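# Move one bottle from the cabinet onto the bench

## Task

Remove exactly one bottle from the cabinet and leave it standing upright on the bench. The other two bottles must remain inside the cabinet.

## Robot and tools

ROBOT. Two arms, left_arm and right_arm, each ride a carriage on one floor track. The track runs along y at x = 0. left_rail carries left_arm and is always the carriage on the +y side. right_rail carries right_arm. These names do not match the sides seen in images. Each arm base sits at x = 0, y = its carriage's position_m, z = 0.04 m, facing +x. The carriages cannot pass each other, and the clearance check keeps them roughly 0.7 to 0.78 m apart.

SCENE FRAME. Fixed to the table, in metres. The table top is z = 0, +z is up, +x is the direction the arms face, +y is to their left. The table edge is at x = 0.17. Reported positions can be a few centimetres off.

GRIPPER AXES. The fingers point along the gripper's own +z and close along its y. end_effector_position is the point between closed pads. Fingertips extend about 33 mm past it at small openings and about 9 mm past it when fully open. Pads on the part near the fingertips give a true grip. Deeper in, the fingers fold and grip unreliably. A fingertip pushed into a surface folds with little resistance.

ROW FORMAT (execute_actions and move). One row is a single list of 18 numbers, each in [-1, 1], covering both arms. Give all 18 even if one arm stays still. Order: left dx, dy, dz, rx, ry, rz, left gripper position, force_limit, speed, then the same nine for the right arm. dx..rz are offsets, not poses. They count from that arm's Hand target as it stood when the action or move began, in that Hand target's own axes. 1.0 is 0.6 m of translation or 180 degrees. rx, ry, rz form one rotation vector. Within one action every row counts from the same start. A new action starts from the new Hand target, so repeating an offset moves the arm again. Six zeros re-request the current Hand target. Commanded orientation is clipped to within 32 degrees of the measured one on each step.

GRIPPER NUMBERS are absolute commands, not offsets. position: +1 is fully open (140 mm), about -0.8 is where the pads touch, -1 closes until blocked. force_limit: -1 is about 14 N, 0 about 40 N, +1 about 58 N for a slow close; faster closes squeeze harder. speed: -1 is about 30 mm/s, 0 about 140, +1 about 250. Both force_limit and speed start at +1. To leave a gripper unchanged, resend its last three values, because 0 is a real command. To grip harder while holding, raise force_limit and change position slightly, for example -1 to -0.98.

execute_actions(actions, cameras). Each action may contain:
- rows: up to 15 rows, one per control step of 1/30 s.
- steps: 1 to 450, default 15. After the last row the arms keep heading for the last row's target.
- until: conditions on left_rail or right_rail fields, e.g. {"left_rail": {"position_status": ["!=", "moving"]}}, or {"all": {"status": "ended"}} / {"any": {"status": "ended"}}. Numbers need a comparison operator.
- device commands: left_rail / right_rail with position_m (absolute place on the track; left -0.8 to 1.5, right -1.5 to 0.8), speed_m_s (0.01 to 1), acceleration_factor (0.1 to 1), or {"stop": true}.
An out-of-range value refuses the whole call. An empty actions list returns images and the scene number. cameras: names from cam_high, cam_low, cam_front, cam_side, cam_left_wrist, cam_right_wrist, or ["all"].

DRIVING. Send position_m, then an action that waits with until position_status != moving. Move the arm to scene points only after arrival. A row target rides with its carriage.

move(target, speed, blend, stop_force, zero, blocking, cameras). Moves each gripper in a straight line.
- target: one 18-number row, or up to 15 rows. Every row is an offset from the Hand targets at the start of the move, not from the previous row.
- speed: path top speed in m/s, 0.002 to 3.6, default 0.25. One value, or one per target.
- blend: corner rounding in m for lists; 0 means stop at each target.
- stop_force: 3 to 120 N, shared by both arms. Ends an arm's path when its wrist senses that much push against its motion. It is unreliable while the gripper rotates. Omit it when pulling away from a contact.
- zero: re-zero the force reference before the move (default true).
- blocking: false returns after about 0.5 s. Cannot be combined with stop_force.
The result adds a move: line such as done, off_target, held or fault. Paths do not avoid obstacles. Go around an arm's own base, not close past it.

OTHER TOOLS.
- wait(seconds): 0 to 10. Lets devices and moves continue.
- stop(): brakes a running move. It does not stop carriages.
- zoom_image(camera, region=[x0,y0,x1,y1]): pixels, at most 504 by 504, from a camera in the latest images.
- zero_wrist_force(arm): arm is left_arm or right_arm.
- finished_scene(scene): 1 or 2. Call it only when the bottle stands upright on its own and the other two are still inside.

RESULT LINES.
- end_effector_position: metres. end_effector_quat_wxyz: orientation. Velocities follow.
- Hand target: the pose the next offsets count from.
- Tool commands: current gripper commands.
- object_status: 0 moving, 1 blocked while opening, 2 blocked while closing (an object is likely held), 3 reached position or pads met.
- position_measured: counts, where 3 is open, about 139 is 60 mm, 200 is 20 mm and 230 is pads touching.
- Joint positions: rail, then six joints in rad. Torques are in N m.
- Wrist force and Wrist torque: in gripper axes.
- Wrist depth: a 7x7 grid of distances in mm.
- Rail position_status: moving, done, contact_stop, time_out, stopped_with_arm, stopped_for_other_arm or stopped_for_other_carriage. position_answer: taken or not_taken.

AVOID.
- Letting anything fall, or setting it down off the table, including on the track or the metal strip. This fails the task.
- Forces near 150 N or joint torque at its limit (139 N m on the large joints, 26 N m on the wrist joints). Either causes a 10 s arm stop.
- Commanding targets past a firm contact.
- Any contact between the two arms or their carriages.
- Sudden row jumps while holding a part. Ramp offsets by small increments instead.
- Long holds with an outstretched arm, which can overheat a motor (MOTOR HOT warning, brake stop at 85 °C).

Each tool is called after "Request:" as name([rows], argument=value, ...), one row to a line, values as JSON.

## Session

Scene 1 done. Now scene 2.

Request:
execute_actions(actions=[])

Scene clock: 0.00 s.
left_arm: end_effector_position=(+0.3456, +1.0209, +0.5800) position_measured=3 object_status=3 end_effector_quat_wxyz=(+0.000, +0.000, +1.000, +0.000) | right_arm: end_effector_position=(+0.3456, -1.0482, +0.5800) position_measured=3 object_status=3 end_effector_quat_wxyz=(+0.000, +0.000, +1.000, +0.000)
Joint positions: left_arm=[0.994 -0.316 -1.725 0.971 -0.816 -1.571 -0.316] | right_arm=[-1.075 -0.316 -1.725 0.971 -0.816 -1.571 -0.316]
Joint velocities: within noise
Joint torques (N m): no reading
Wrist force (N): no reading
Wrist torque (N m): no reading
Wrist force, peak (N): no reading
Wrist depth (mm): cam_left_wrist=[665 656 652 638 641 629 633 / 700 678 688 682 672 661 659 / 731 735 720 713 707 700 698 / 759 142 745 759 750 740 126 / - 130 817 798 784 801 120 / - 875 814 847 847 832 919 / - 1945 1868 1913 1883 1839 1839] | cam_right_wrist=[611 616 616 621 627 628 616 / - - - - 655 684 688 / 684 697 709 735 711 704 733 / 709 136 709 730 748 140 751 / 105 723 - 816 748 825 102 / 1729 1880 1663 1702 1802 1689 - / 1758 1817 1832 1913 1832 1880 -]
Hand target: left_arm +0.3456, +1.0209, +0.5800; +0.000, +0.000, +1.000, +0.000 | right_arm +0.3456, -1.0482, +0.5800; +0.000, +0.000, +1.000, +0.000
Tool commands: left_gripper/position=+1.0 left_gripper/force_limit=+1.0 left_gripper/speed=+1.0 right_gripper/position=+1.0 right_gripper/force_limit=+1.0 right_gripper/speed=+1.0
left_rail: position_m=0.994 position_status=done
right_rail: position_m=-1.075 position_status=done
camera_calibration:
cam_left_wrist: T_world_to_cam=[[0.0432319, 0.998119, -0.0434772, -0.989728], [0.939911, -0.0258815, 0.340438, -0.494534], [0.338673, -0.0555825, -0.939261, 0.628842], [0, 0, 0, 1]] pos_world=[0.294634, 1.01002, 0.715975]
cam_right_wrist: T_world_to_cam=[[-0.0191342, 0.999681, 0.0164864, 1.04998], [0.931414, 0.0118285, 0.363768, -0.520069], [0.363457, 0.0223161, -0.931344, 0.580451], [0, 0, 0, 1]] pos_world=[0.293522, -1.05645, 0.712474]

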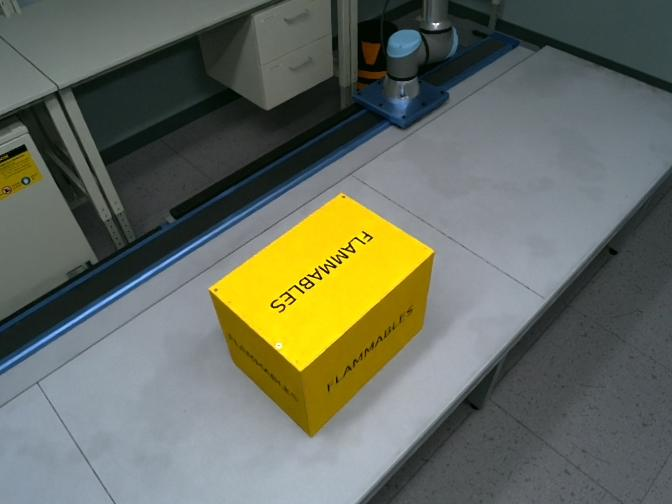

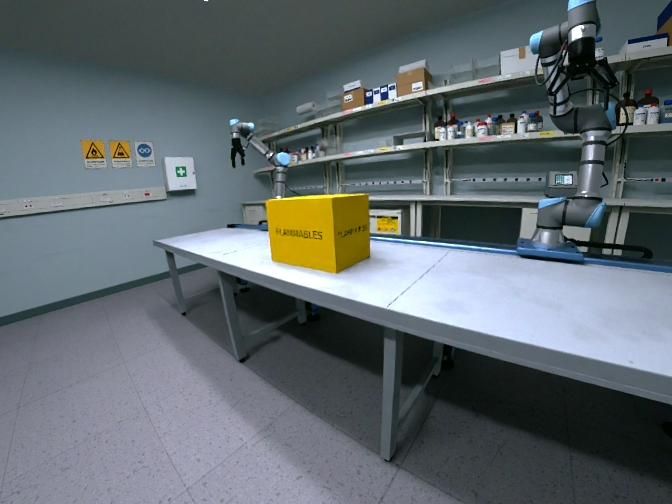

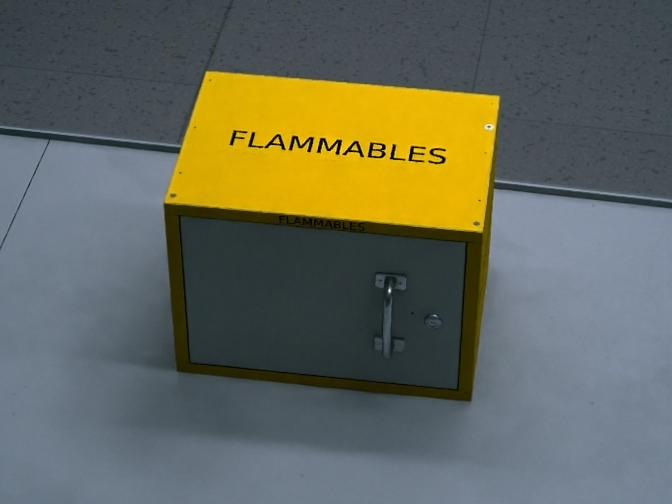

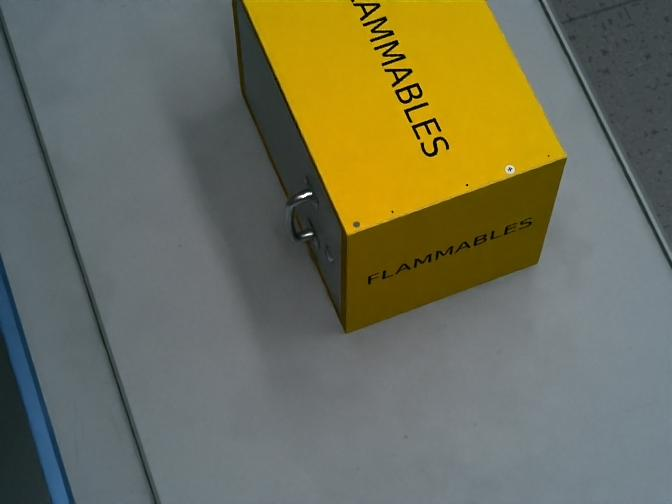

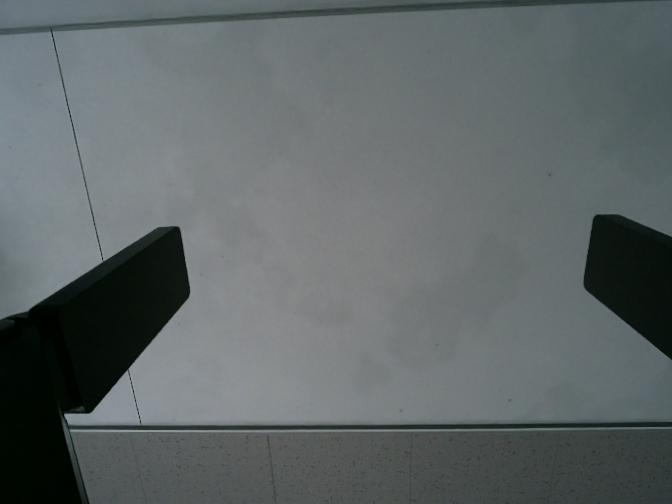

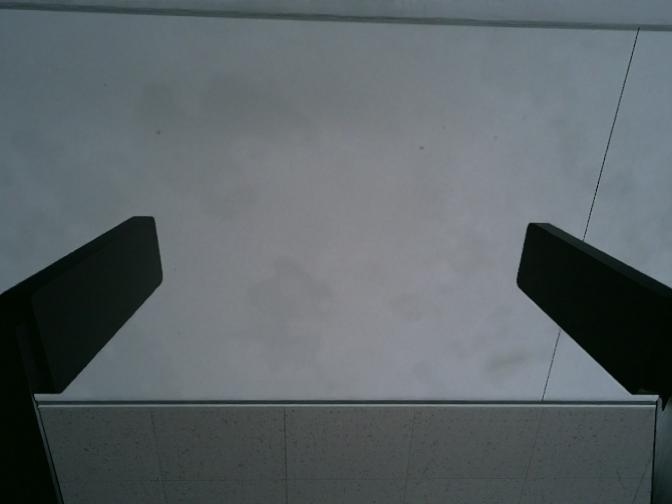

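Request:
zoom_image(camera="cam_front", region=[330, 240, 490, 410])

Request:
zoom_image(camera="cam_side", region=[230, 150, 370, 340])

Scaled by 2.965 from the camera's 672x504 image, which has a finer 960x720 frame.

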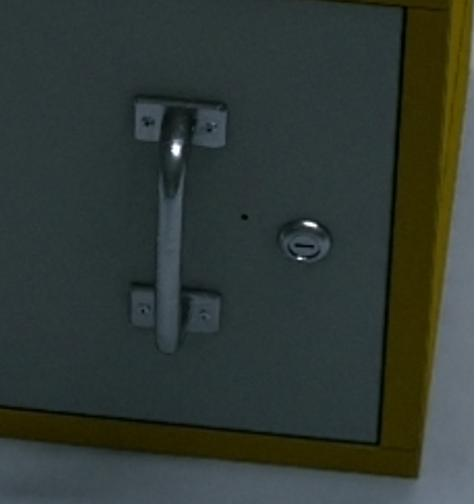

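Scaled by 2.653 from the camera's 672x504 image, which has a finer 960x720 frame.

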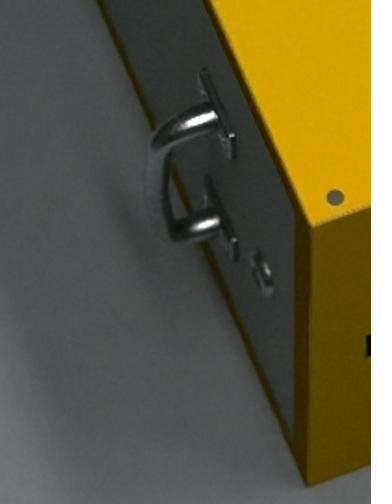

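Request:
execute_actions([
  {"left_rail": {"position_m": 0.82, "speed_m_s": 0.3, "acceleration_factor": 0.5}, "right_rail": {"position_m": -0.48, "speed_m_s": 0.3, "acceleration_factor": 0.5}, "steps": 300, "until": {"all": {"status": "ended"}}},
])

Request:
move(target=[0.076, -0.7955, 0.2667, 0.00849, -0.19434, 0.02691, 1, 1, 1, 0, 0, 0, 0, 0, 0, 1, 1, 1], speed=0.2, cameras=["cam_front", "cam_left_wrist"])

Scene clock: 6.40 s.
left_arm: end_effector_position=(+0.3456, +0.8472, +0.5800) position_measured=3 object_status=3 end_effector_quat_wxyz=(+0.000, +0.000, +1.000, +0.000) | right_arm: end_effector_position=(+0.3456, -0.4528, +0.5800) position_measured=3 object_status=3 end_effector_quat_wxyz=(+0.000, +0.000, +1.000, +0.000)
Joint positions: left_arm=[0.82 -0.316 -1.725 0.971 -0.816 -1.571 -0.316] | right_arm=[-0.48 -0.316 -1.725 0.971 -0.816 -1.571 -0.316]
Joint torques (N m): left_arm=[-2.28 -15.31 -19.72 -2.88 0.4 0.4] | right_arm=[-0.94 -12 -17.34 -2.81 0.02 -0.07]
Wrist force (N): left_arm=[0.4 0.2 -0.2] | right_arm=[0.3 -0.1 0.1]
Wrist torque (N m): left_arm=[0.05 -0.09 0.00] | right_arm=[-0.02 -0.07 0.00]
Wrist force, peak (N): left_arm=[0.3 -0.9 -0.1] | right_arm=[-0.1 -1.0 0.1]
Wrist depth (mm): cam_left_wrist=[663 659 656 650 633 631 624 / 703 707 694 661 - 671 663 / 733 726 722 711 711 682 694 / - 142 757 754 740 740 126 / - 131 798 792 803 777 120 / - 875 856 859 835 838 823 / - 1913 1868 1913 1898 1868 1853] | cam_right_wrist=[604 580 611 621 630 634 649 / 643 651 643 - 667 680 641 / 678 695 673 - 700 691 697 / - 137 745 - - 140 510 / 105 775 780 795 804 643 102 / 1787 1864 1716 851 861 566 102 / 1772 1832 1832 1832 1848 1832 -]
Hand target: left_arm +0.3456, +0.8472, +0.5800; +0.000, +0.000, +1.000, +0.000 | right_arm +0.3456, -0.4528, +0.5800; +0.000, +0.000, +1.000, +0.000
Tool commands: left_gripper/position=+1.0 left_gripper/force_limit=+1.0 left_gripper/speed=+1.0 right_gripper/position=+1.0 right_gripper/force_limit=+1.0 right_gripper/speed=+1.0
left_rail: position_m=0.820 speed_m_s=0.30 position_status=done
right_rail: position_m=-0.480 speed_m_s=0.30 position_status=done

Scene clock: 9.67 s.
left_arm: end_effector_position=(+0.3000, +0.3701, +0.4200) position_measured=3 object_status=3 end_effector_quat_wxyz=(+0.300, +0.042, +0.953, -0.013) | right_arm: end_effector_position=(+0.3456, -0.4528, +0.5800) position_measured=3 object_status=3 end_effector_quat_wxyz=(+0.000, +0.000, +1.000, +0.000)
Joint positions: left_arm=[0.82 -1.596 -1.708 1.587 -1.494 -0.961 -1.496] | right_arm=[-0.48 -0.316 -1.725 0.971 -0.816 -1.571 -0.316]
Joint torques (N m): left_arm=[-8.65 -14.57 -36.33 -4.39 3.6 -0.67] | right_arm=[-0.69 -12.14 -17.15 -2.9 -0.01 -0.1]
Wrist force (N): left_arm=[0.5 -1.1 0.2] | right_arm=[0.0 -0.1 0.2]
Wrist torque (N m): left_arm=[-0.18 -0.25 0.25] | right_arm=[-0.03 0.01 0.00]
Wrist force, peak (N): left_arm=[1.0 -2.4 0.3] | right_arm=[0.3 -0.4 -0.2]
Wrist depth (mm): cam_left_wrist=[504 501 500 502 487 497 495 / 550 516 503 580 578 575 570 / 458 437 437 684 686 682 688 / 405 152 388 814 841 838 126 / - 131 447 2836 2802 2705 120 / - 588 4129 4129 3513 3989 3056 / - - - - 2737 - -] | cam_right_wrist=[- 609 609 - 619 614 623 / - 659 655 - - - 665 / 688 - 669 669 716 761 706 / 108 127 778 753 748 140 510 / 105 769 - 786 807 604 102 / 1716 1625 1930 1689 1676 567 101 / 1802 1772 1758 1832 1864 1817 -]
Hand target: left_arm +0.3000, +0.3699, +0.4200; +0.300, +0.042, +0.953, -0.013 | right_arm +0.3456, -0.4528, +0.5800; +0.000, +0.000, +1.000, +0.000
Off the commanded pose: left_arm 0.000 m, 0 deg | right_arm 0.000 m, 0 deg.
left_rail: position_m=0.820 speed_m_s=0.30 position_status=done
right_rail: position_m=-0.480 speed_m_s=0.30 position_status=done
move: done
camera_calibration:
cam_left_wrist: T_world_to_cam=[[0.147072, 0.989067, -0.0108062, -0.386614], [0.570315, -0.0758685, 0.817915, -0.485197], [0.808153, -0.126456, -0.575238, 0.190416], [0, 0, 0, 1]] pos_world=[0.17969, 0.369655, 0.502207]
Images, in order (width x height): cam_front 672x504, cam_left_wrist 672x504.

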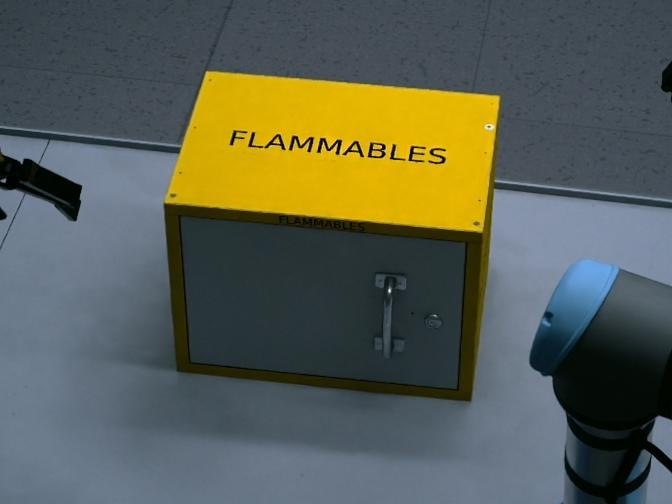

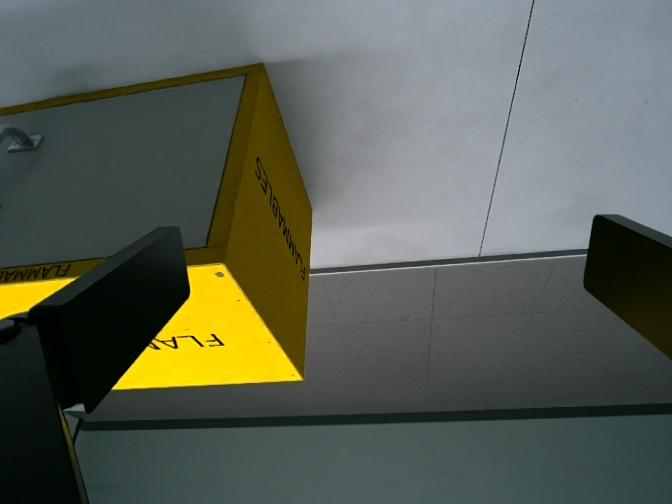

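Request:
move(target=[0.13442, -0.68542, 0.29245, 0, -0.13889, 0, 0, -0.5, -0.5, 0, 0, 0, 0, 0, 0, 1, 1, 1], speed=0.2, cameras=["cam_front", "cam_left_wrist", "cam_side"])

Request:
zoom_image(camera="cam_left_wrist", region=[250, 80, 500, 300])

Scene clock: 13.20 s.
left_arm: end_effector_position=(+0.2986, -0.0427, +0.2300) position_measured=129 object_status=3 end_effector_quat_wxyz=(+0.500, +0.038, +0.865, -0.022) | right_arm: end_effector_position=(+0.3456, -0.4528, +0.5800) position_measured=3 object_status=3 end_effector_quat_wxyz=(+0.000, +0.000, +1.000, +0.000)
Joint positions: left_arm=[0.82 -1.694 -0.634 0.794 -1.669 -0.525 -1.643] | right_arm=[-0.48 -0.316 -1.725 0.971 -0.816 -1.571 -0.316]
Joint torques (N m): left_arm=[6.91 -60.17 -32.45 -1.45 4.83 -1.4] | right_arm=[-0.26 -12.49 -17.53 -2.87 -0.02 -0.07]
Wrist force (N): left_arm=[1.0 -1.5 -0.2] | right_arm=[0.3 -0.3 0.1]
Wrist torque (N m): left_arm=[-0.23 -0.25 0.31] | right_arm=[-0.06 -0.07 0.00]
Wrist force, peak (N): left_arm=[1.8 -2.4 0.0] | right_arm=[0.0 -0.5 0.2]
Wrist depth (mm): cam_left_wrist=[357 361 358 347 335 324 310 / 469 474 357 340 326 313 301 / 762 696 342 328 315 301 292 / - 4441 129 319 305 126 285 / - 90 94 307 298 116 85 / - 75 68 306 290 - - / - - - - - - -] | cam_right_wrist=[597 611 618 621 616 651 625 / 641 638 621 649 659 - 456 / 688 709 686 - - 733 709 / 702 127 733 740 725 140 118 / 105 - 769 795 - 149 102 / 1676 1787 1848 1802 1787 567 - / 1743 1743 1848 1832 1864 1848 -]
Hand target: left_arm +0.2986, -0.0428, +0.2300; +0.500, +0.038, +0.865, -0.022 | right_arm +0.3456, -0.4528, +0.5800; +0.000, +0.000, +1.000, +0.000
Off the commanded pose: left_arm 0.000 m, 0 deg | right_arm 0.000 m, 0 deg.
left_rail: position_m=0.820 speed_m_s=0.30 position_status=done
right_rail: position_m=-0.480 speed_m_s=0.30 position_status=done
move: done
camera_calibration:
cam_left_wrist: T_world_to_cam=[[0.146178, 0.989134, 0.0156964, 0.0139688], [0.172133, -0.0410567, 0.984218, -0.278195], [0.974168, -0.141169, -0.176264, -0.112059], [0, 0, 0, 1]] pos_world=[0.155009, -0.041058, 0.253834]
Images, in order (width x height): cam_front 672x504, cam_side 672x504, cam_left_wrist 672x504.

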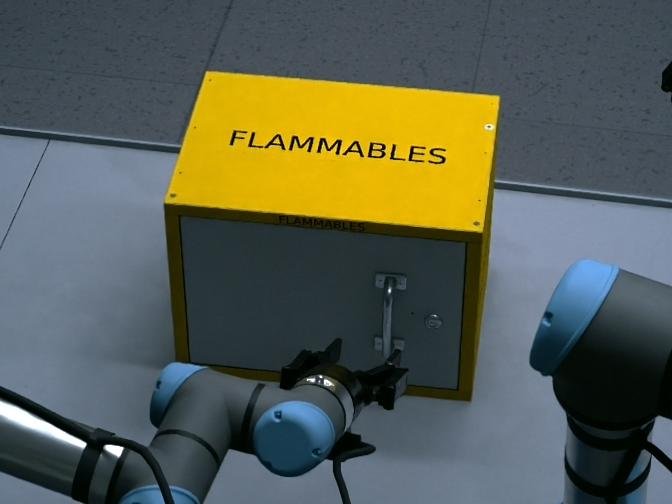

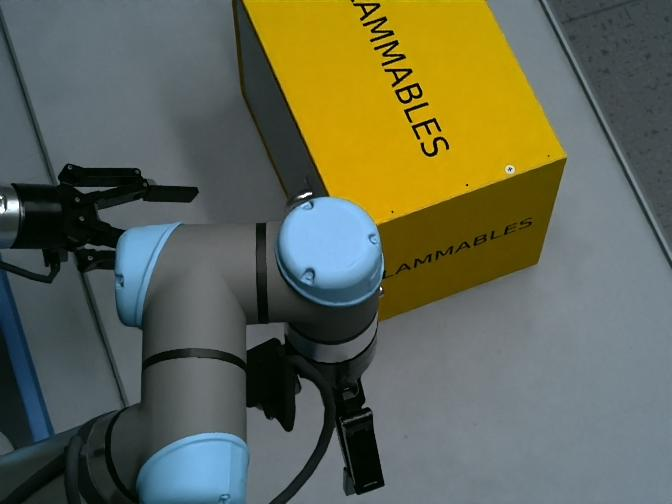

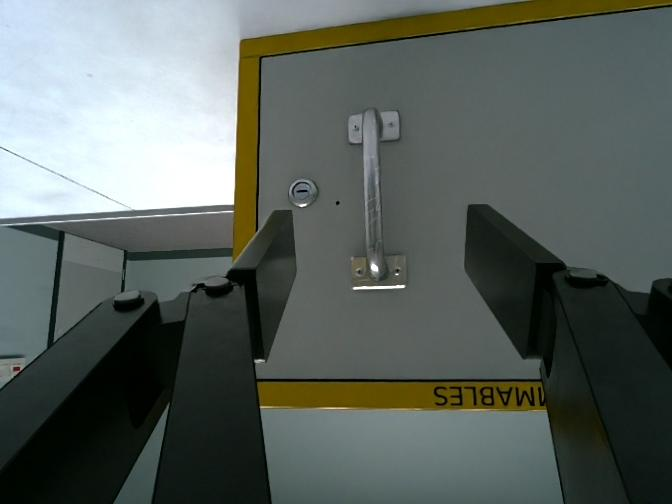

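Scaled by 2.016 from the camera's 672x504 image, which has a finer 960x720 frame.

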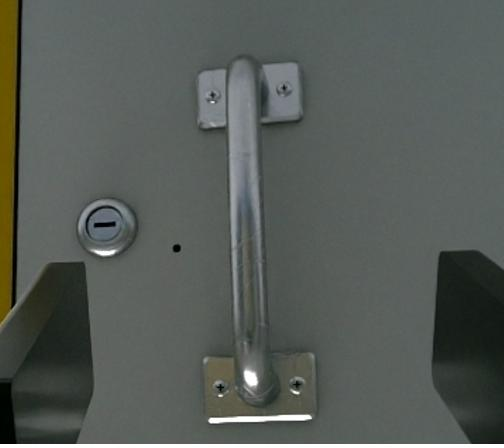

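Request:
move(target=[-0.00225, 0.00502, 0.21725, 0, 0, 0, 0, -0.5, -0.5, 0, 0, 0, 0, 0, 0, 1, 1, 1], speed=0.05, stop_force=12, cameras=["cam_left_wrist"])

Request:
zoom_image(camera="cam_left_wrist", region=[230, 90, 520, 430])

Scene clock: 18.00 s.
left_arm: end_effector_position=(+0.4120, -0.0497, +0.1660) position_measured=129 object_status=3 end_effector_quat_wxyz=(+0.500, +0.038, +0.865, -0.022) | right_arm: end_effector_position=(+0.3456, -0.4528, +0.5800) position_measured=3 object_status=3 end_effector_quat_wxyz=(+0.000, +0.000, +1.000, +0.000)
Joint positions: left_arm=[0.82 -1.559 -0.507 0.776 -2.01 -0.532 -1.374] | right_arm=[-0.48 -0.316 -1.725 0.971 -0.816 -1.571 -0.316]
Joint torques (N m): left_arm=[5.23 -60.76 -33.62 -4.71 0.08 1.51] | right_arm=[-0.88 -12.36 -17.42 -2.82 0.01 -0.13]
Wrist force (N): left_arm=[0.9 -1.3 -0.3] | right_arm=[-0.1 0.2 -0.1]
Wrist torque (N m): left_arm=[-0.18 -0.26 0.15] | right_arm=[0.04 0.02 0.00]
Wrist force, peak (N): left_arm=[0.9 -1.8 -0.7] | right_arm=[0.6 -0.1 0.3]
Wrist depth (mm): cam_left_wrist=[266 267 232 223 213 204 196 / 350 330 224 214 204 197 189 / 513 470 216 207 199 191 184 / 621 218 139 201 193 126 179 / - 90 94 196 186 116 85 / - 75 68 188 180 - - / - - - 183 177 - -] | cam_right_wrist=[609 609 609 628 621 627 627 / - 673 596 640 728 647 471 / 680 - 671 706 721 713 538 / 108 136 761 - 748 140 468 / 105 769 786 740 - - 102 / 1716 1613 1702 1743 1948 570 97 / 1743 1743 1880 1848 1772 1948 -]
Hand target: left_arm +0.4120, -0.0497, +0.1660; +0.500, +0.038, +0.865, -0.022 | right_arm +0.3456, -0.4528, +0.5800; +0.000, +0.000, +1.000, +0.000
Off the commanded pose: left_arm 0.000 m, 0 deg | right_arm 0.000 m, 0 deg.
left_rail: position_m=0.820 speed_m_s=0.30 position_status=done
right_rail: position_m=-0.480 speed_m_s=0.30 position_status=done
move: done
camera_calibration:
cam_left_wrist: T_world_to_cam=[[0.145985, 0.989162, 0.015734, 0.00536731], [0.172141, -0.0410607, 0.984216, -0.235015], [0.974195, -0.140973, -0.176269, -0.234796], [0, 0, 0, 1]] pos_world=[0.268409, -0.0480588, 0.189834]
Images, in order (width x height): cam_left_wrist 672x504.

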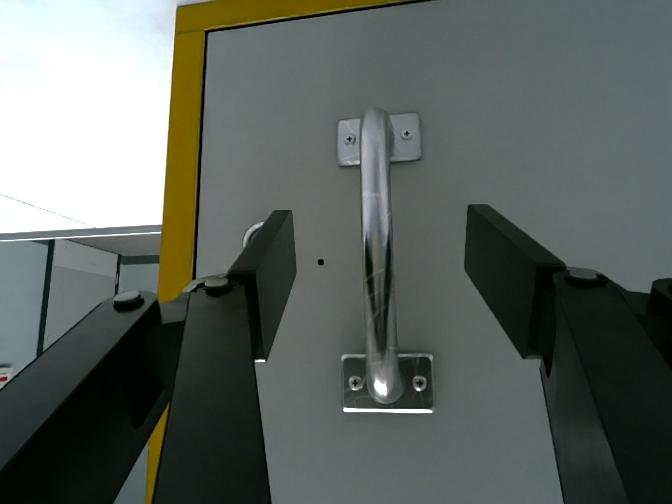

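Scaled by 1.482 from the camera's 672x504 image, which has a finer 960x720 frame.

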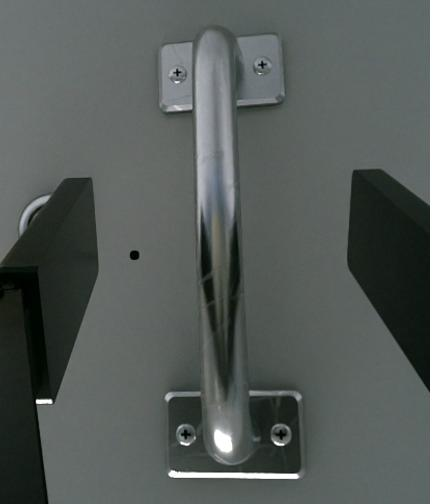

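Request:
move(target=[0, -0.001, 0, 0, 0, 0, 0, -0.5, -0.5, 0, 0, 0, 0, 0, 0, 1, 1, 1], speed=0.03)

Request:
execute_actions([
  {"rows": [[0, 0, 0, 0, 0, 0, -1, -0.5, -1, 0, 0, 0, 0, 0, 0, 1, 1, 1]], "steps": 120},
], cameras=["cam_left_wrist"])

Scene clock: 19.10 s.
left_arm: end_effector_position=(+0.4120, -0.0502, +0.1660) position_measured=129 object_status=3 end_effector_quat_wxyz=(+0.500, +0.038, +0.865, -0.022) | right_arm: end_effector_position=(+0.3456, -0.4528, +0.5800) position_measured=3 object_status=3 end_effector_quat_wxyz=(+0.000, +0.000, +1.000, +0.000)
Joint positions: left_arm=[0.82 -1.559 -0.505 0.773 -2.008 -0.532 -1.374] | right_arm=[-0.48 -0.316 -1.725 0.971 -0.816 -1.571 -0.316]
Joint torques (N m): left_arm=[-3.37 -59.95 -36.22 -1.72 0.56 -0.63] | right_arm=[-1.02 -12.39 -17.29 -2.84 0.02 -0.05]
Wrist force (N): left_arm=[1.0 -1.8 -0.2] | right_arm=[-0.1 0.0 0.1]
Wrist torque (N m): left_arm=[-0.31 -0.28 0.16] | right_arm=[0.00 0.01 0.00]
Wrist force, peak (N): left_arm=[1.0 -1.8 -0.2] | right_arm=[0.4 0.3 -0.1]
Wrist depth (mm): cam_left_wrist=[266 267 233 223 213 204 197 / 349 329 224 214 205 197 190 / 506 465 216 206 198 191 184 / 715 219 139 200 192 126 179 / - 90 94 196 186 116 85 / - 75 68 188 180 - - / - - - 183 176 - -] | cam_right_wrist=[601 614 611 623 625 632 630 / 636 655 641 684 657 665 476 / - 684 695 704 - - 539 / - 136 - - 769 140 514 / 105 - - 792 772 599 102 / 1716 1702 1729 1613 1848 572 - / 1832 1787 1832 1817 1832 1802 -]
Hand target: left_arm +0.4120, -0.0503, +0.1660; +0.500, +0.038, +0.865, -0.022 | right_arm +0.3456, -0.4528, +0.5800; +0.000, +0.000, +1.000, +0.000
Off the commanded pose: left_arm 0.000 m, 0 deg | right_arm 0.000 m, 0 deg.
left_rail: position_m=0.820 speed_m_s=0.30 position_status=done
right_rail: position_m=-0.480 speed_m_s=0.30 position_status=done
move: done

Scene clock: 23.30 s.
left_arm: end_effector_position=(+0.4120, -0.0503, +0.1660) position_measured=213 object_status=2 end_effector_quat_wxyz=(+0.500, +0.038, +0.865, -0.022) | right_arm: end_effector_position=(+0.3456, -0.4528, +0.5800) position_measured=3 object_status=3 end_effector_quat_wxyz=(+0.000, +0.000, +1.000, +0.000)
Joint positions: left_arm=[0.82 -1.559 -0.505 0.772 -2.008 -0.532 -1.374] | right_arm=[-0.48 -0.316 -1.725 0.971 -0.816 -1.571 -0.316]
Joint torques (N m): left_arm=[16.54 -60.66 -12.77 0.02 4.67 -0.7] | right_arm=[-1.11 -12.65 -17.46 -2.84 -0.02 -0.02]
Wrist force (N): left_arm=[1.8 -20.9 -0.2] | right_arm=[0.3 -0.1 -0.2]
Wrist torque (N m): left_arm=[0.21 -0.25 0.11] | right_arm=[-0.02 -0.05 0.00]
Wrist force, peak (N): left_arm=[1.7 -21.3 -0.1] | right_arm=[0.4 -0.3 -0.3]
Wrist depth (mm): cam_left_wrist=[266 255 233 223 212 204 196 / 349 310 224 215 205 198 190 / 507 470 217 207 197 192 184 / 729 217 209 141 156 186 179 / - - 87 80 83 82 86 / - - 72 63 - - 68 / - - 66 - - - 64] | cam_right_wrist=[636 611 606 606 614 628 636 / 651 663 649 645 678 580 481 / 693 697 695 735 676 745 526 / 108 127 725 751 759 140 463 / 105 - - - 801 604 102 / 1650 1880 1567 1716 865 597 97 / 1787 1802 1896 1832 1817 1880 -]
Hand target: left_arm +0.4120, -0.0503, +0.1660; +0.500, +0.038, +0.865, -0.022 | right_arm +0.3456, -0.4528, +0.5800; +0.000, +0.000, +1.000, +0.000
Off the commanded pose: left_arm 0.000 m, 0 deg | right_arm 0.000 m, 0 deg.
left_rail: position_m=0.820 speed_m_s=0.30 position_status=done
right_rail: position_m=-0.480 speed_m_s=0.30 position_status=done
camera_calibration:
cam_left_wrist: T_world_to_cam=[[0.145985, 0.989162, 0.015734, 0.00597541], [0.172141, -0.0410607, 0.984216, -0.235022], [0.974195, -0.140973, -0.176269, -0.234783], [0, 0, 0, 1]] pos_world=[0.268309, -0.0486588, 0.189834]
Images, in order (width x height): cam_left_wrist 672x504.

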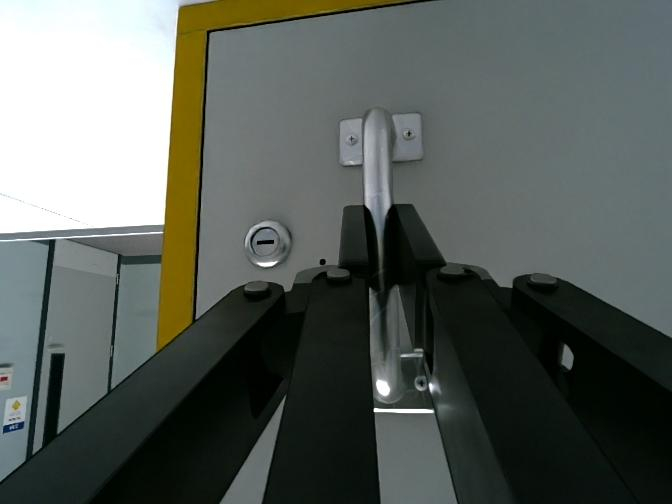

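Request:
move(target=[0.01951, 0.0034, -0.03379, 0.02406, 0, 0.01389, -1, -0.5, -1, 0, 0, 0, 0, 0, 0, 1, 1, 1], speed=0.02, stop_force=45, cameras=["cam_front"])

Scene clock: 27.17 s.
left_arm: end_effector_position=(+0.3888, -0.0462, +0.1660) position_measured=213 object_status=2 end_effector_quat_wxyz=(+0.498, +0.075, +0.863, -0.044) | right_arm: end_effector_position=(+0.3456, -0.4528, +0.5800) position_measured=3 object_status=3 end_effector_quat_wxyz=(+0.000, +0.000, +1.000, +0.000)
Joint positions: left_arm=[0.82 -1.583 -0.579 0.946 -2.21 -0.546 -1.254] | right_arm=[-0.48 -0.316 -1.725 0.971 -0.816 -1.571 -0.316]
Joint torques (N m): left_arm=[-14.46 -72.94 -18.51 -6.04 -0.86 1.67] | right_arm=[-0.58 -12.44 -17.44 -2.91 -0.04 0.04]
Wrist force (N): left_arm=[1.1 8.6 1.3] | right_arm=[-0.2 -0.1 0.0]
Wrist torque (N m): left_arm=[-0.05 -0.33 0.01] | right_arm=[-0.02 0.04 -0.01]
Wrist force, peak (N): left_arm=[-0.1 -27.7 1.4] | right_arm=[0.4 0.2 -0.4]
Wrist depth (mm): cam_left_wrist=[265 267 236 224 212 204 196 / 352 352 224 215 204 197 190 / 507 512 217 207 197 191 184 / 713 - 209 141 157 185 179 / - - 87 80 83 82 86 / - - 72 63 - - 68 / - - 66 - - - 64] | cam_right_wrist=[607 612 606 - 625 632 647 / 651 649 651 638 619 655 671 / 680 684 684 706 704 728 602 / - 127 - 700 - 140 470 / 105 786 775 822 901 612 102 / 1702 1702 841 1716 1729 575 101 / 1787 1758 1817 1817 1802 1930 -]
Hand target: left_arm +0.3888, -0.0462, +0.1660; +0.498, +0.075, +0.863, -0.044 | right_arm +0.3456, -0.4528, +0.5800; +0.000, +0.000, +1.000, +0.000
Off the commanded pose: left_arm 0.000 m, 0 deg | right_arm 0.000 m, 0 deg.
left_rail: position_m=0.820 speed_m_s=0.30 position_status=done
right_rail: position_m=-0.480 speed_m_s=0.30 position_status=done
move: done
Images, in order (width x height): cam_front 672x504.

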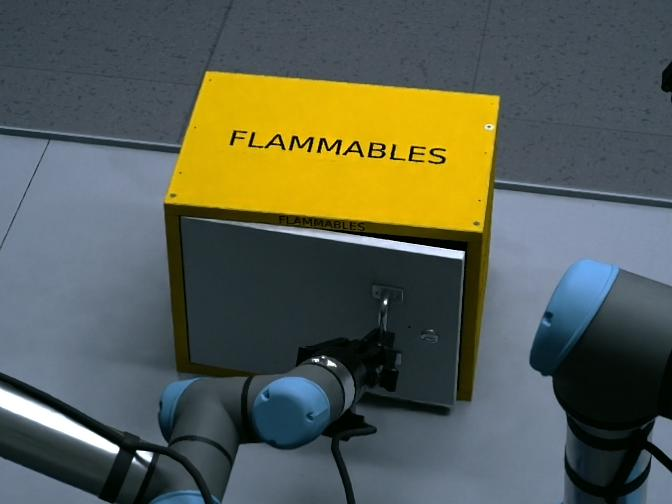

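Request:
move([
  [0.01949, 0.0053, -0.03376, 0.02406, 0, 0.01389, -1, -0.5, -1, 0, 0, 0, 0, 0, 0, 1, 1, 1],
  [0.03868, 0.01365, -0.067, 0.04811, 0, 0.02778, -1, -0.5, -1, 0, 0, 0, 0, 0, 0, 1, 1, 1],
], speed=0.025, blend=0.01, stop_force=50)

Scene clock: 32.10 s.
left_arm: end_effector_position=(+0.3445, -0.0301, +0.1660) position_measured=213 object_status=2 end_effector_quat_wxyz=(+0.492, +0.150, +0.853, -0.087) | right_arm: end_effector_position=(+0.3456, -0.4528, +0.5800) position_measured=3 object_status=3 end_effector_quat_wxyz=(+0.000, +0.000, +1.000, +0.000)
Joint positions: left_arm=[0.82 -1.626 -0.701 1.234 -2.569 -0.593 -1.027] | right_arm=[-0.48 -0.316 -1.725 0.971 -0.816 -1.571 -0.316]
Joint torques (N m): left_arm=[-1.75 -72.43 -13.04 -3.85 3.23 1.64] | right_arm=[-0.91 -12.35 -17.3 -2.86 -0.03 -0.03]
Wrist force (N): left_arm=[4.6 -12.9 3.8] | right_arm=[0.0 0.0 0.1]
Wrist torque (N m): left_arm=[0.36 -0.22 0.07] | right_arm=[0.01 0.00 0.00]
Wrist force, peak (N): left_arm=[3.7 -22.8 3.6] | right_arm=[0.5 0.0 -0.3]
Wrist depth (mm): cam_left_wrist=[267 267 236 224 213 204 196 / 348 351 223 214 204 198 189 / 504 511 217 208 198 191 185 / 809 806 211 141 157 185 179 / - - 87 80 83 82 86 / - - 72 63 - - 68 / - - 66 - - - 64] | cam_right_wrist=[599 614 606 625 618 623 602 / 641 - 671 612 643 - 514 / 680 693 691 706 - 693 549 / 704 128 - 728 743 140 718 / 105 - 816 804 - 653 102 / 1913 1650 1650 1772 1772 607 102 / 1787 1802 1817 1864 1896 1848 -]
Hand target: left_arm +0.3445, -0.0301, +0.1660; +0.492, +0.150, +0.853, -0.087 | right_arm +0.3456, -0.4528, +0.5800; +0.000, +0.000, +1.000, +0.000
Off the commanded pose: left_arm 0.000 m, 0 deg | right_arm 0.000 m, 0 deg.
left_rail: position_m=0.820 speed_m_s=0.30 position_status=done
right_rail: position_m=-0.480 speed_m_s=0.30 position_status=done
move: done

Request:
move([
  [0.01964, 0.0041, -0.03366, 0.02406, 0, 0.01389, -1, -0.5, -1, 0, 0, 0, 0, 0, 0, 1, 1, 1],
  [0.03898, 0.01235, -0.06683, 0.04811, 0, 0.02778, -1, -0.5, -1, 0, 0, 0, 0, 0, 0, 1, 1, 1],
  [0.05788, 0.02388, -0.09925, 0.07217, 0, 0.04167, -1, -0.5, -1, 0, 0, 0, 0, 0, 0, 1, 1, 1],
], speed=0.03, blend=0.01, stop_force=50)

Scene clock: 37.93 s.
left_arm: end_effector_position=(+0.2846, +0.0070, +0.1657) position_measured=213 object_status=2 end_effector_quat_wxyz=(+0.477, +0.260, +0.826, -0.150) | right_arm: end_effector_position=(+0.3456, -0.4528, +0.5800) position_measured=3 object_status=3 end_effector_quat_wxyz=(+0.000, +0.000, +1.000, +0.000)
Joint positions: left_arm=[0.82 -1.677 -0.847 1.585 -3.006 -0.71 -0.735] | right_arm=[-0.48 -0.316 -1.725 0.971 -0.816 -1.571 -0.316]
Joint torques (N m): left_arm=[-0.64 -64.8 -9.32 -5 3.18 1.66] | right_arm=[-0.88 -12.92 -17.36 -2.87 -0.16 -0.05]
Wrist force (N): left_arm=[4.8 -11.3 3.6] | right_arm=[0.0 -0.2 0.1]
Wrist torque (N m): left_arm=[0.20 -0.19 0.11] | right_arm=[-0.03 0.00 0.00]
Wrist force, peak (N): left_arm=[4.8 -20.6 3.8] | right_arm=[0.4 -0.2 0.0]
Wrist depth (mm): cam_left_wrist=[266 268 236 224 213 204 196 / 349 352 224 215 204 198 189 / 504 514 217 209 198 191 184 / 774 934 211 141 156 185 178 / - - 87 80 83 82 86 / - - 72 63 - - 68 / - - 66 - - - 64] | cam_right_wrist=[623 618 592 621 684 625 643 / - - 655 659 659 655 489 / - 680 - - - 697 691 / - 128 761 - - 146 728 / 105 792 801 - 795 645 102 / 1716 1817 1689 1864 1772 557 102 / 1848 1832 1832 1896 1802 1848 -]
Hand target: left_arm +0.2846, +0.0070, +0.1657; +0.477, +0.260, +0.826, -0.150 | right_arm +0.3456, -0.4528, +0.5800; +0.000, +0.000, +1.000, +0.000
Off the commanded pose: left_arm 0.000 m, 0 deg | right_arm 0.000 m, 0 deg.
left_rail: position_m=0.820 speed_m_s=0.30 position_status=done
right_rail: position_m=-0.480 speed_m_s=0.30 position_status=done
move: done

Request:
move([
  [0.01964, 0.0041, -0.03366, 0.02406, 0, 0.01389, -1, -0.5, -1, 0, 0, 0, 0, 0, 0, 1, 1, 1],
  [0.03898, 0.01225, -0.06683, 0.04811, 0, 0.02778, -1, -0.5, -1, 0, 0, 0, 0, 0, 0, 1, 1, 1],
  [0.05788, 0.02378, -0.09925, 0.07217, 0, 0.04167, -1, -0.5, -1, 0, 0, 0, 0, 0, 0, 1, 1, 1],
  [0.07612, 0.03852, -0.13075, 0.09622, 0, 0.05556, -1, -0.5, -1, 0, 0, 0, 0, 0, 0, 1, 1, 1],
], speed=0.03, blend=0.01, stop_force=50, cameras=["cam_front"])

Scene clock: 45.00 s.
left_arm: end_effector_position=(+0.2235, +0.0780, +0.1654) position_measured=213 object_status=2 end_effector_quat_wxyz=(+0.444, +0.400, +0.768, -0.231) | right_arm: end_effector_position=(+0.3456, -0.4528, +0.5800) position_measured=3 object_status=3 end_effector_quat_wxyz=(+0.000, +0.000, +1.000, +0.000)
Joint positions: left_arm=[0.82 -1.696 -1.018 1.98 -3.443 -0.951 -0.425] | right_arm=[-0.48 -0.316 -1.725 0.971 -0.816 -1.571 -0.316]
Joint torques (N m): left_arm=[12.45 -53.66 -7.47 -6.29 2.47 1.59] | right_arm=[-0.93 -12.58 -16.74 -2.95 -0.17 -0.08]
Wrist force (N): left_arm=[6.0 -9.4 4.3] | right_arm=[0.0 -0.2 0.3]
Wrist torque (N m): left_arm=[0.21 -0.21 0.13] | right_arm=[-0.05 -0.01 -0.01]
Wrist force, peak (N): left_arm=[5.3 -19.4 3.4] | right_arm=[0.3 -0.3 0.3]
Wrist depth (mm): cam_left_wrist=[288 281 236 224 212 204 195 / 378 372 223 215 205 197 189 / 477 512 217 208 197 191 184 / 985 817 208 141 157 185 178 / - 2942 87 80 83 82 86 / - - 72 63 - - 68 / - - 66 - - - 64] | cam_right_wrist=[607 618 628 612 616 630 634 / 645 634 641 655 723 676 636 / 667 - 697 693 693 667 659 / - 136 721 - 743 146 718 / 105 - 801 772 783 - 102 / 1650 1772 1650 1601 1758 562 101 / 1716 1832 1817 1848 1896 1896 -]
Hand target: left_arm +0.2235, +0.0780, +0.1654; +0.444, +0.400, +0.768, -0.231 | right_arm +0.3456, -0.4528, +0.5800; +0.000, +0.000, +1.000, +0.000
Off the commanded pose: left_arm 0.000 m, 0 deg | right_arm 0.000 m, 0 deg.
left_rail: position_m=0.820 speed_m_s=0.30 position_status=done
right_rail: position_m=-0.480 speed_m_s=0.30 position_status=done
move: done
Images, in order (width x height): cam_front 672x504.

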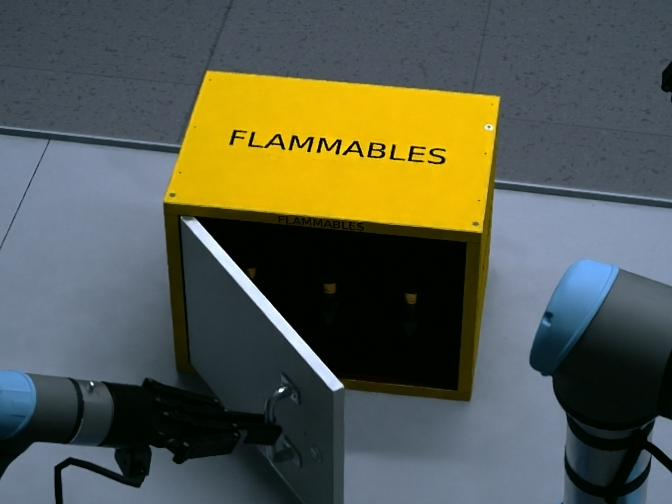

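Request:
move([
  [0.01964, 0.0042, -0.03366, 0.02406, 0, 0.01389, -1, -0.5, -1, 0, 0, 0, 0, 0, 0, 1, 1, 1],
  [0.03898, 0.01235, -0.06683, 0.04811, 0, 0.02778, -1, -0.5, -1, 0, 0, 0, 0, 0, 0, 1, 1, 1],
  [0.05788, 0.02388, -0.09925, 0.07217, 0, 0.04167, -1, -0.5, -1, 0, 0, 0, 0, 0, 0, 1, 1, 1],
  [0.07612, 0.03862, -0.13075, 0.09622, 0, 0.05556, -1, -0.5, -1, 0, 0, 0, 0, 0, 0, 1, 1, 1],
], speed=0.03, blend=0.01, stop_force=50)

Scene clock: 52.10 s.
left_arm: end_effector_position=(+0.1905, +0.1656, +0.1650) position_measured=213 object_status=2 end_effector_quat_wxyz=(+0.397, +0.527, +0.687, -0.304) | right_arm: end_effector_position=(+0.3456, -0.4528, +0.5800) position_measured=3 object_status=3 end_effector_quat_wxyz=(+0.000, +0.000, +1.000, +0.000)
Joint positions: left_arm=[0.82 -1.603 -1.152 2.287 -3.734 -1.317 -0.15] | right_arm=[-0.48 -0.316 -1.725 0.971 -0.816 -1.571 -0.316]
Joint torques (N m): left_arm=[17.86 -44.58 -3.45 -6.32 3.87 1.31] | right_arm=[-0.97 -12.6 -17.2 -2.89 -0.16 -0.04]
Wrist force (N): left_arm=[4.9 -16.0 3.9] | right_arm=[0.0 0.0 -0.1]
Wrist torque (N m): left_arm=[0.35 -0.23 0.19] | right_arm=[-0.01 -0.01 -0.01]
Wrist force, peak (N): left_arm=[4.7 -20.6 3.5] | right_arm=[0.3 -0.4 0.0]
Wrist depth (mm): cam_left_wrist=[257 277 237 224 213 203 195 / 336 361 224 215 204 196 189 / 676 492 217 208 196 191 183 / 694 674 209 141 156 185 178 / - - 87 80 83 82 86 / - - 72 63 - - 68 / - - 66 - - - 64] | cam_right_wrist=[612 616 611 619 618 625 638 / 641 638 669 641 - 680 - / - - 680 - - 764 - / 108 128 751 772 - 140 695 / 105 807 798 798 792 - 102 / 1650 1663 848 1948 1913 564 - / 1802 1772 1880 1832 1880 1848 -]
Hand target: left_arm +0.1905, +0.1656, +0.1650; +0.397, +0.527, +0.687, -0.304 | right_arm +0.3456, -0.4528, +0.5800; +0.000, +0.000, +1.000, +0.000
Off the commanded pose: left_arm 0.000 m, 0 deg | right_arm 0.000 m, 0 deg.
left_rail: position_m=0.820 speed_m_s=0.30 position_status=done
right_rail: position_m=-0.480 speed_m_s=0.30 position_status=done
move: done

Request:
move([
  [0.01959, 0.0038, -0.0337, 0.02406, 0, 0.01389, -1, -0.5, -1, 0, 0, 0, 0, 0, 0, 1, 1, 1],
  [0.03888, 0.0118, -0.0669, 0.04811, 0, 0.02778, -1, -0.5, -1, 0, 0, 0, 0, 0, 0, 1, 1, 1],
  [0.05775, 0.0232, -0.09933, 0.07217, 0, 0.04167, -1, -0.5, -1, 0, 0, 0, 0, 0, 0, 1, 1, 1],
  [0.07594, 0.0378, -0.13085, 0.09622, 0, 0.05556, -1, -0.5, -1, 0, 0, 0, 0, 0, 0, 1, 1, 1],
], speed=0.03, blend=0.01, stop_force=50, cameras=["cam_front", "cam_high"])

Scene clock: 59.37 s.
left_arm: end_effector_position=(+0.1889, +0.2592, +0.1648) position_measured=213 object_status=2 end_effector_quat_wxyz=(+0.338, +0.639, +0.585, -0.369) | right_arm: end_effector_position=(+0.3456, -0.4528, +0.5800) position_measured=3 object_status=3 end_effector_quat_wxyz=(+0.000, +0.000, +1.000, +0.000)
Joint positions: left_arm=[0.82 -1.32 -1.223 2.432 -3.801 -1.862 0.174] | right_arm=[-0.48 -0.316 -1.725 0.971 -0.816 -1.571 -0.316]
Joint torques (N m): left_arm=[17.54 -40.19 -6.3 -4.25 4.09 1.27] | right_arm=[-0.65 -12.68 -17.67 -2.82 -0.18 -0.11]
Wrist force (N): left_arm=[5.0 -19.9 4.2] | right_arm=[-0.1 0.1 0.1]
Wrist torque (N m): left_arm=[0.41 -0.29 0.28] | right_arm=[0.02 0.03 0.00]
Wrist force, peak (N): left_arm=[4.2 -22.7 3.7] | right_arm=[0.4 -0.3 0.3]
Wrist depth (mm): cam_left_wrist=[258 258 239 224 213 203 195 / 385 340 224 216 205 196 189 / 1154 2452 216 208 198 190 182 / - - 209 141 156 184 177 / - - 87 80 83 82 86 / - - 72 63 - - 68 / - - 66 - - - 64] | cam_right_wrist=[611 627 630 609 630 638 612 / 645 647 713 665 - 655 667 / - - 686 709 730 711 697 / - 127 740 - 743 145 709 / 105 134 816 786 801 - 102 / 1650 1716 2039 865 1743 580 97 / 1817 1772 1817 1864 1896 1880 -]
Hand target: left_arm +0.1889, +0.2592, +0.1648; +0.338, +0.639, +0.585, -0.369 | right_arm +0.3456, -0.4528, +0.5800; +0.000, +0.000, +1.000, +0.000
Off the commanded pose: left_arm 0.000 m, 0 deg | right_arm 0.000 m, 0 deg.
left_rail: position_m=0.820 speed_m_s=0.30 position_status=done
right_rail: position_m=-0.480 speed_m_s=0.30 position_status=done
move: done
Images, in order (width x height): cam_high 672x504, cam_front 672x504.

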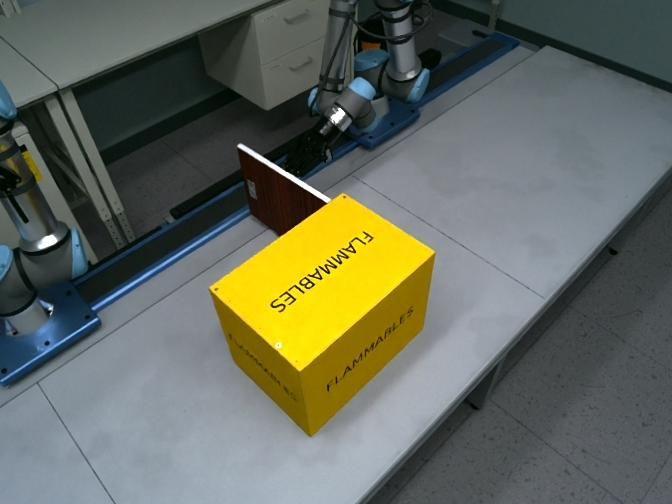

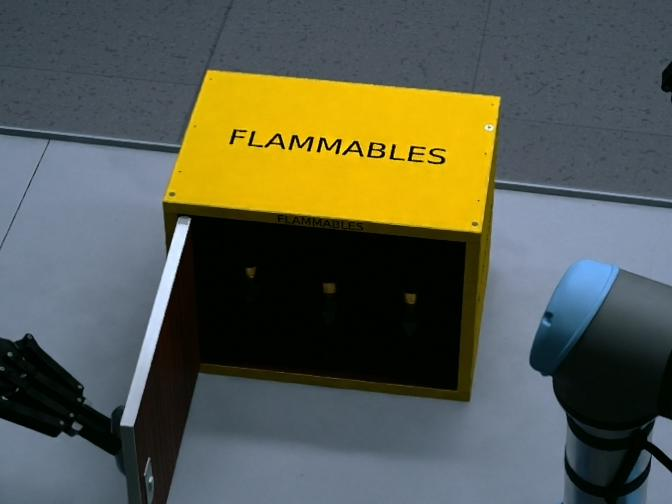

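Request:
zoom_image(camera="cam_front", region=[190, 200, 480, 400])

Scaled by 1.738 from the camera's 672x504 image, which has a finer 960x720 frame.

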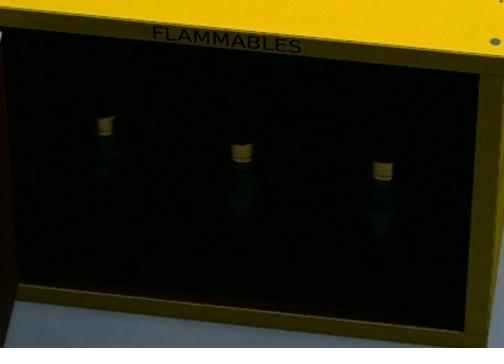

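Request:
move(target=[0, -0.0008, 0, 0, 0, 0, -1, -0.5, -1, -0.04133, 0.80867, 0.74033, -0.00756, -0.36107, -0.01187, 0.12, -0.5, -0.5], speed=0.15, cameras=["cam_front", "cam_right_wrist", "cam_side"])

Request:
zoom_image(camera="cam_right_wrist", region=[130, 100, 550, 380])

Scene clock: 65.87 s.
left_arm: end_effector_position=(+0.1884, +0.2592, +0.1648) position_measured=213 object_status=2 end_effector_quat_wxyz=(+0.338, +0.639, +0.585, -0.369) | right_arm: end_effector_position=(+0.3704, +0.0324, +0.1358) position_measured=114 object_status=3 end_effector_quat_wxyz=(+0.537, -0.018, +0.843, +0.011)
Joint positions: left_arm=[0.82 -1.322 -1.224 2.432 -3.802 -1.86 0.173] | right_arm=[-0.48 1.13 -0.952 2.065 -3.466 -2.503 0.679]
Joint torques (N m): left_arm=[-3.91 -39.6 -5.23 -6.49 3.74 -1.1] | right_arm=[8.53 -24.62 -19.46 -4.68 -4.04 -1.75]
Wrist force (N): left_arm=[3.3 -5.9 3.1] | right_arm=[2.8 -0.6 -3.2]
Wrist torque (N m): left_arm=[0.12 -0.19 0.32] | right_arm=[-0.05 -0.31 0.44]
Wrist force, peak (N): left_arm=[4.7 -20.3 4.2] | right_arm=[3.7 0.2 -3.3]
Wrist depth (mm): cam_left_wrist=[257 271 238 224 213 203 194 / 342 340 224 215 204 197 188 / 1131 2377 216 207 197 190 183 / 1177 - 209 141 156 185 177 / - - 87 80 83 82 86 / - - 72 63 - - 68 / - - 66 - - - 64] | cam_right_wrist=[231 230 229 228 226 225 224 / 246 284 281 280 278 277 230 / 258 326 419 302 414 344 229 / 259 328 492 498 147 321 228 / - 77 487 497 491 88 88 / - - 474 483 488 - 72 / - - 296 297 298 - -]
Hand target: left_arm +0.1884, +0.2592, +0.1648; +0.338, +0.639, +0.585, -0.369 | right_arm +0.3704, +0.0324, +0.1358; +0.537, -0.018, +0.843, +0.011
Off the commanded pose: left_arm 0.000 m, 0 deg | right_arm 0.000 m, 0 deg.
left_rail: position_m=0.820 speed_m_s=0.30 position_status=done
right_rail: position_m=-0.480 speed_m_s=0.30 position_status=done
move: done
camera_calibration:
cam_right_wrist: T_world_to_cam=[[-0.064772, 0.997846, -0.0104262, -0.0018406], [0.0635089, 0.014549, 0.997875, -0.159145], [0.995877, 0.0639722, -0.0643144, -0.219696], [0, 0, 0, 1]] pos_world=[0.228779, 0.0182065, 0.144658]
Images, in order (width x height): cam_front 672x504, cam_side 672x504, cam_right_wrist 672x504.

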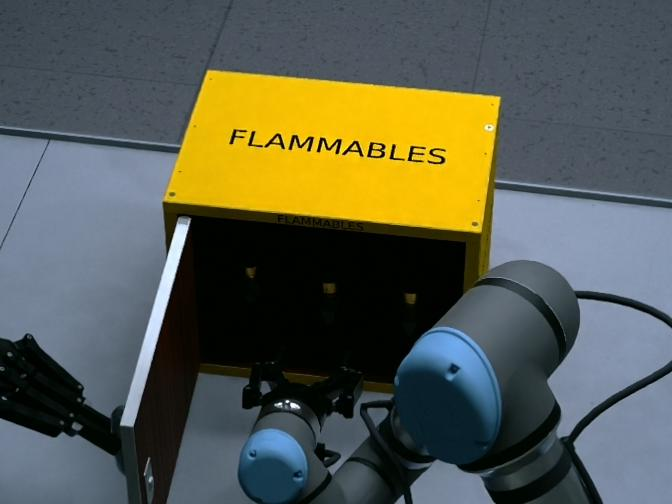

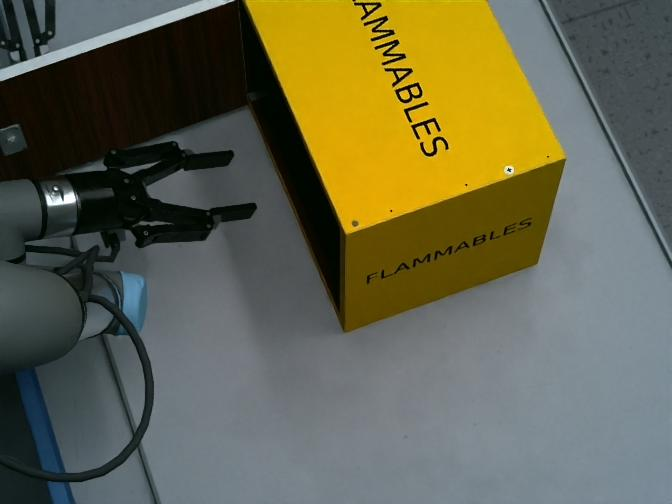

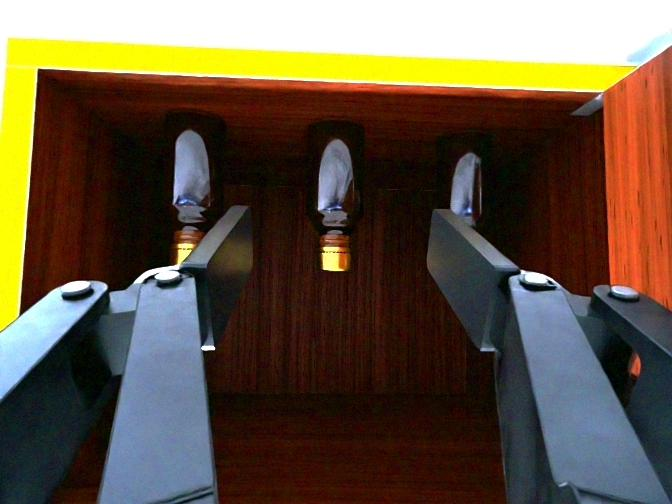

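Scaled by 1.200 from the camera's 672x504 image, which has a finer 960x720 frame.

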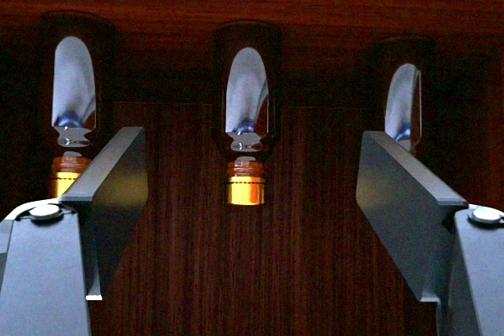

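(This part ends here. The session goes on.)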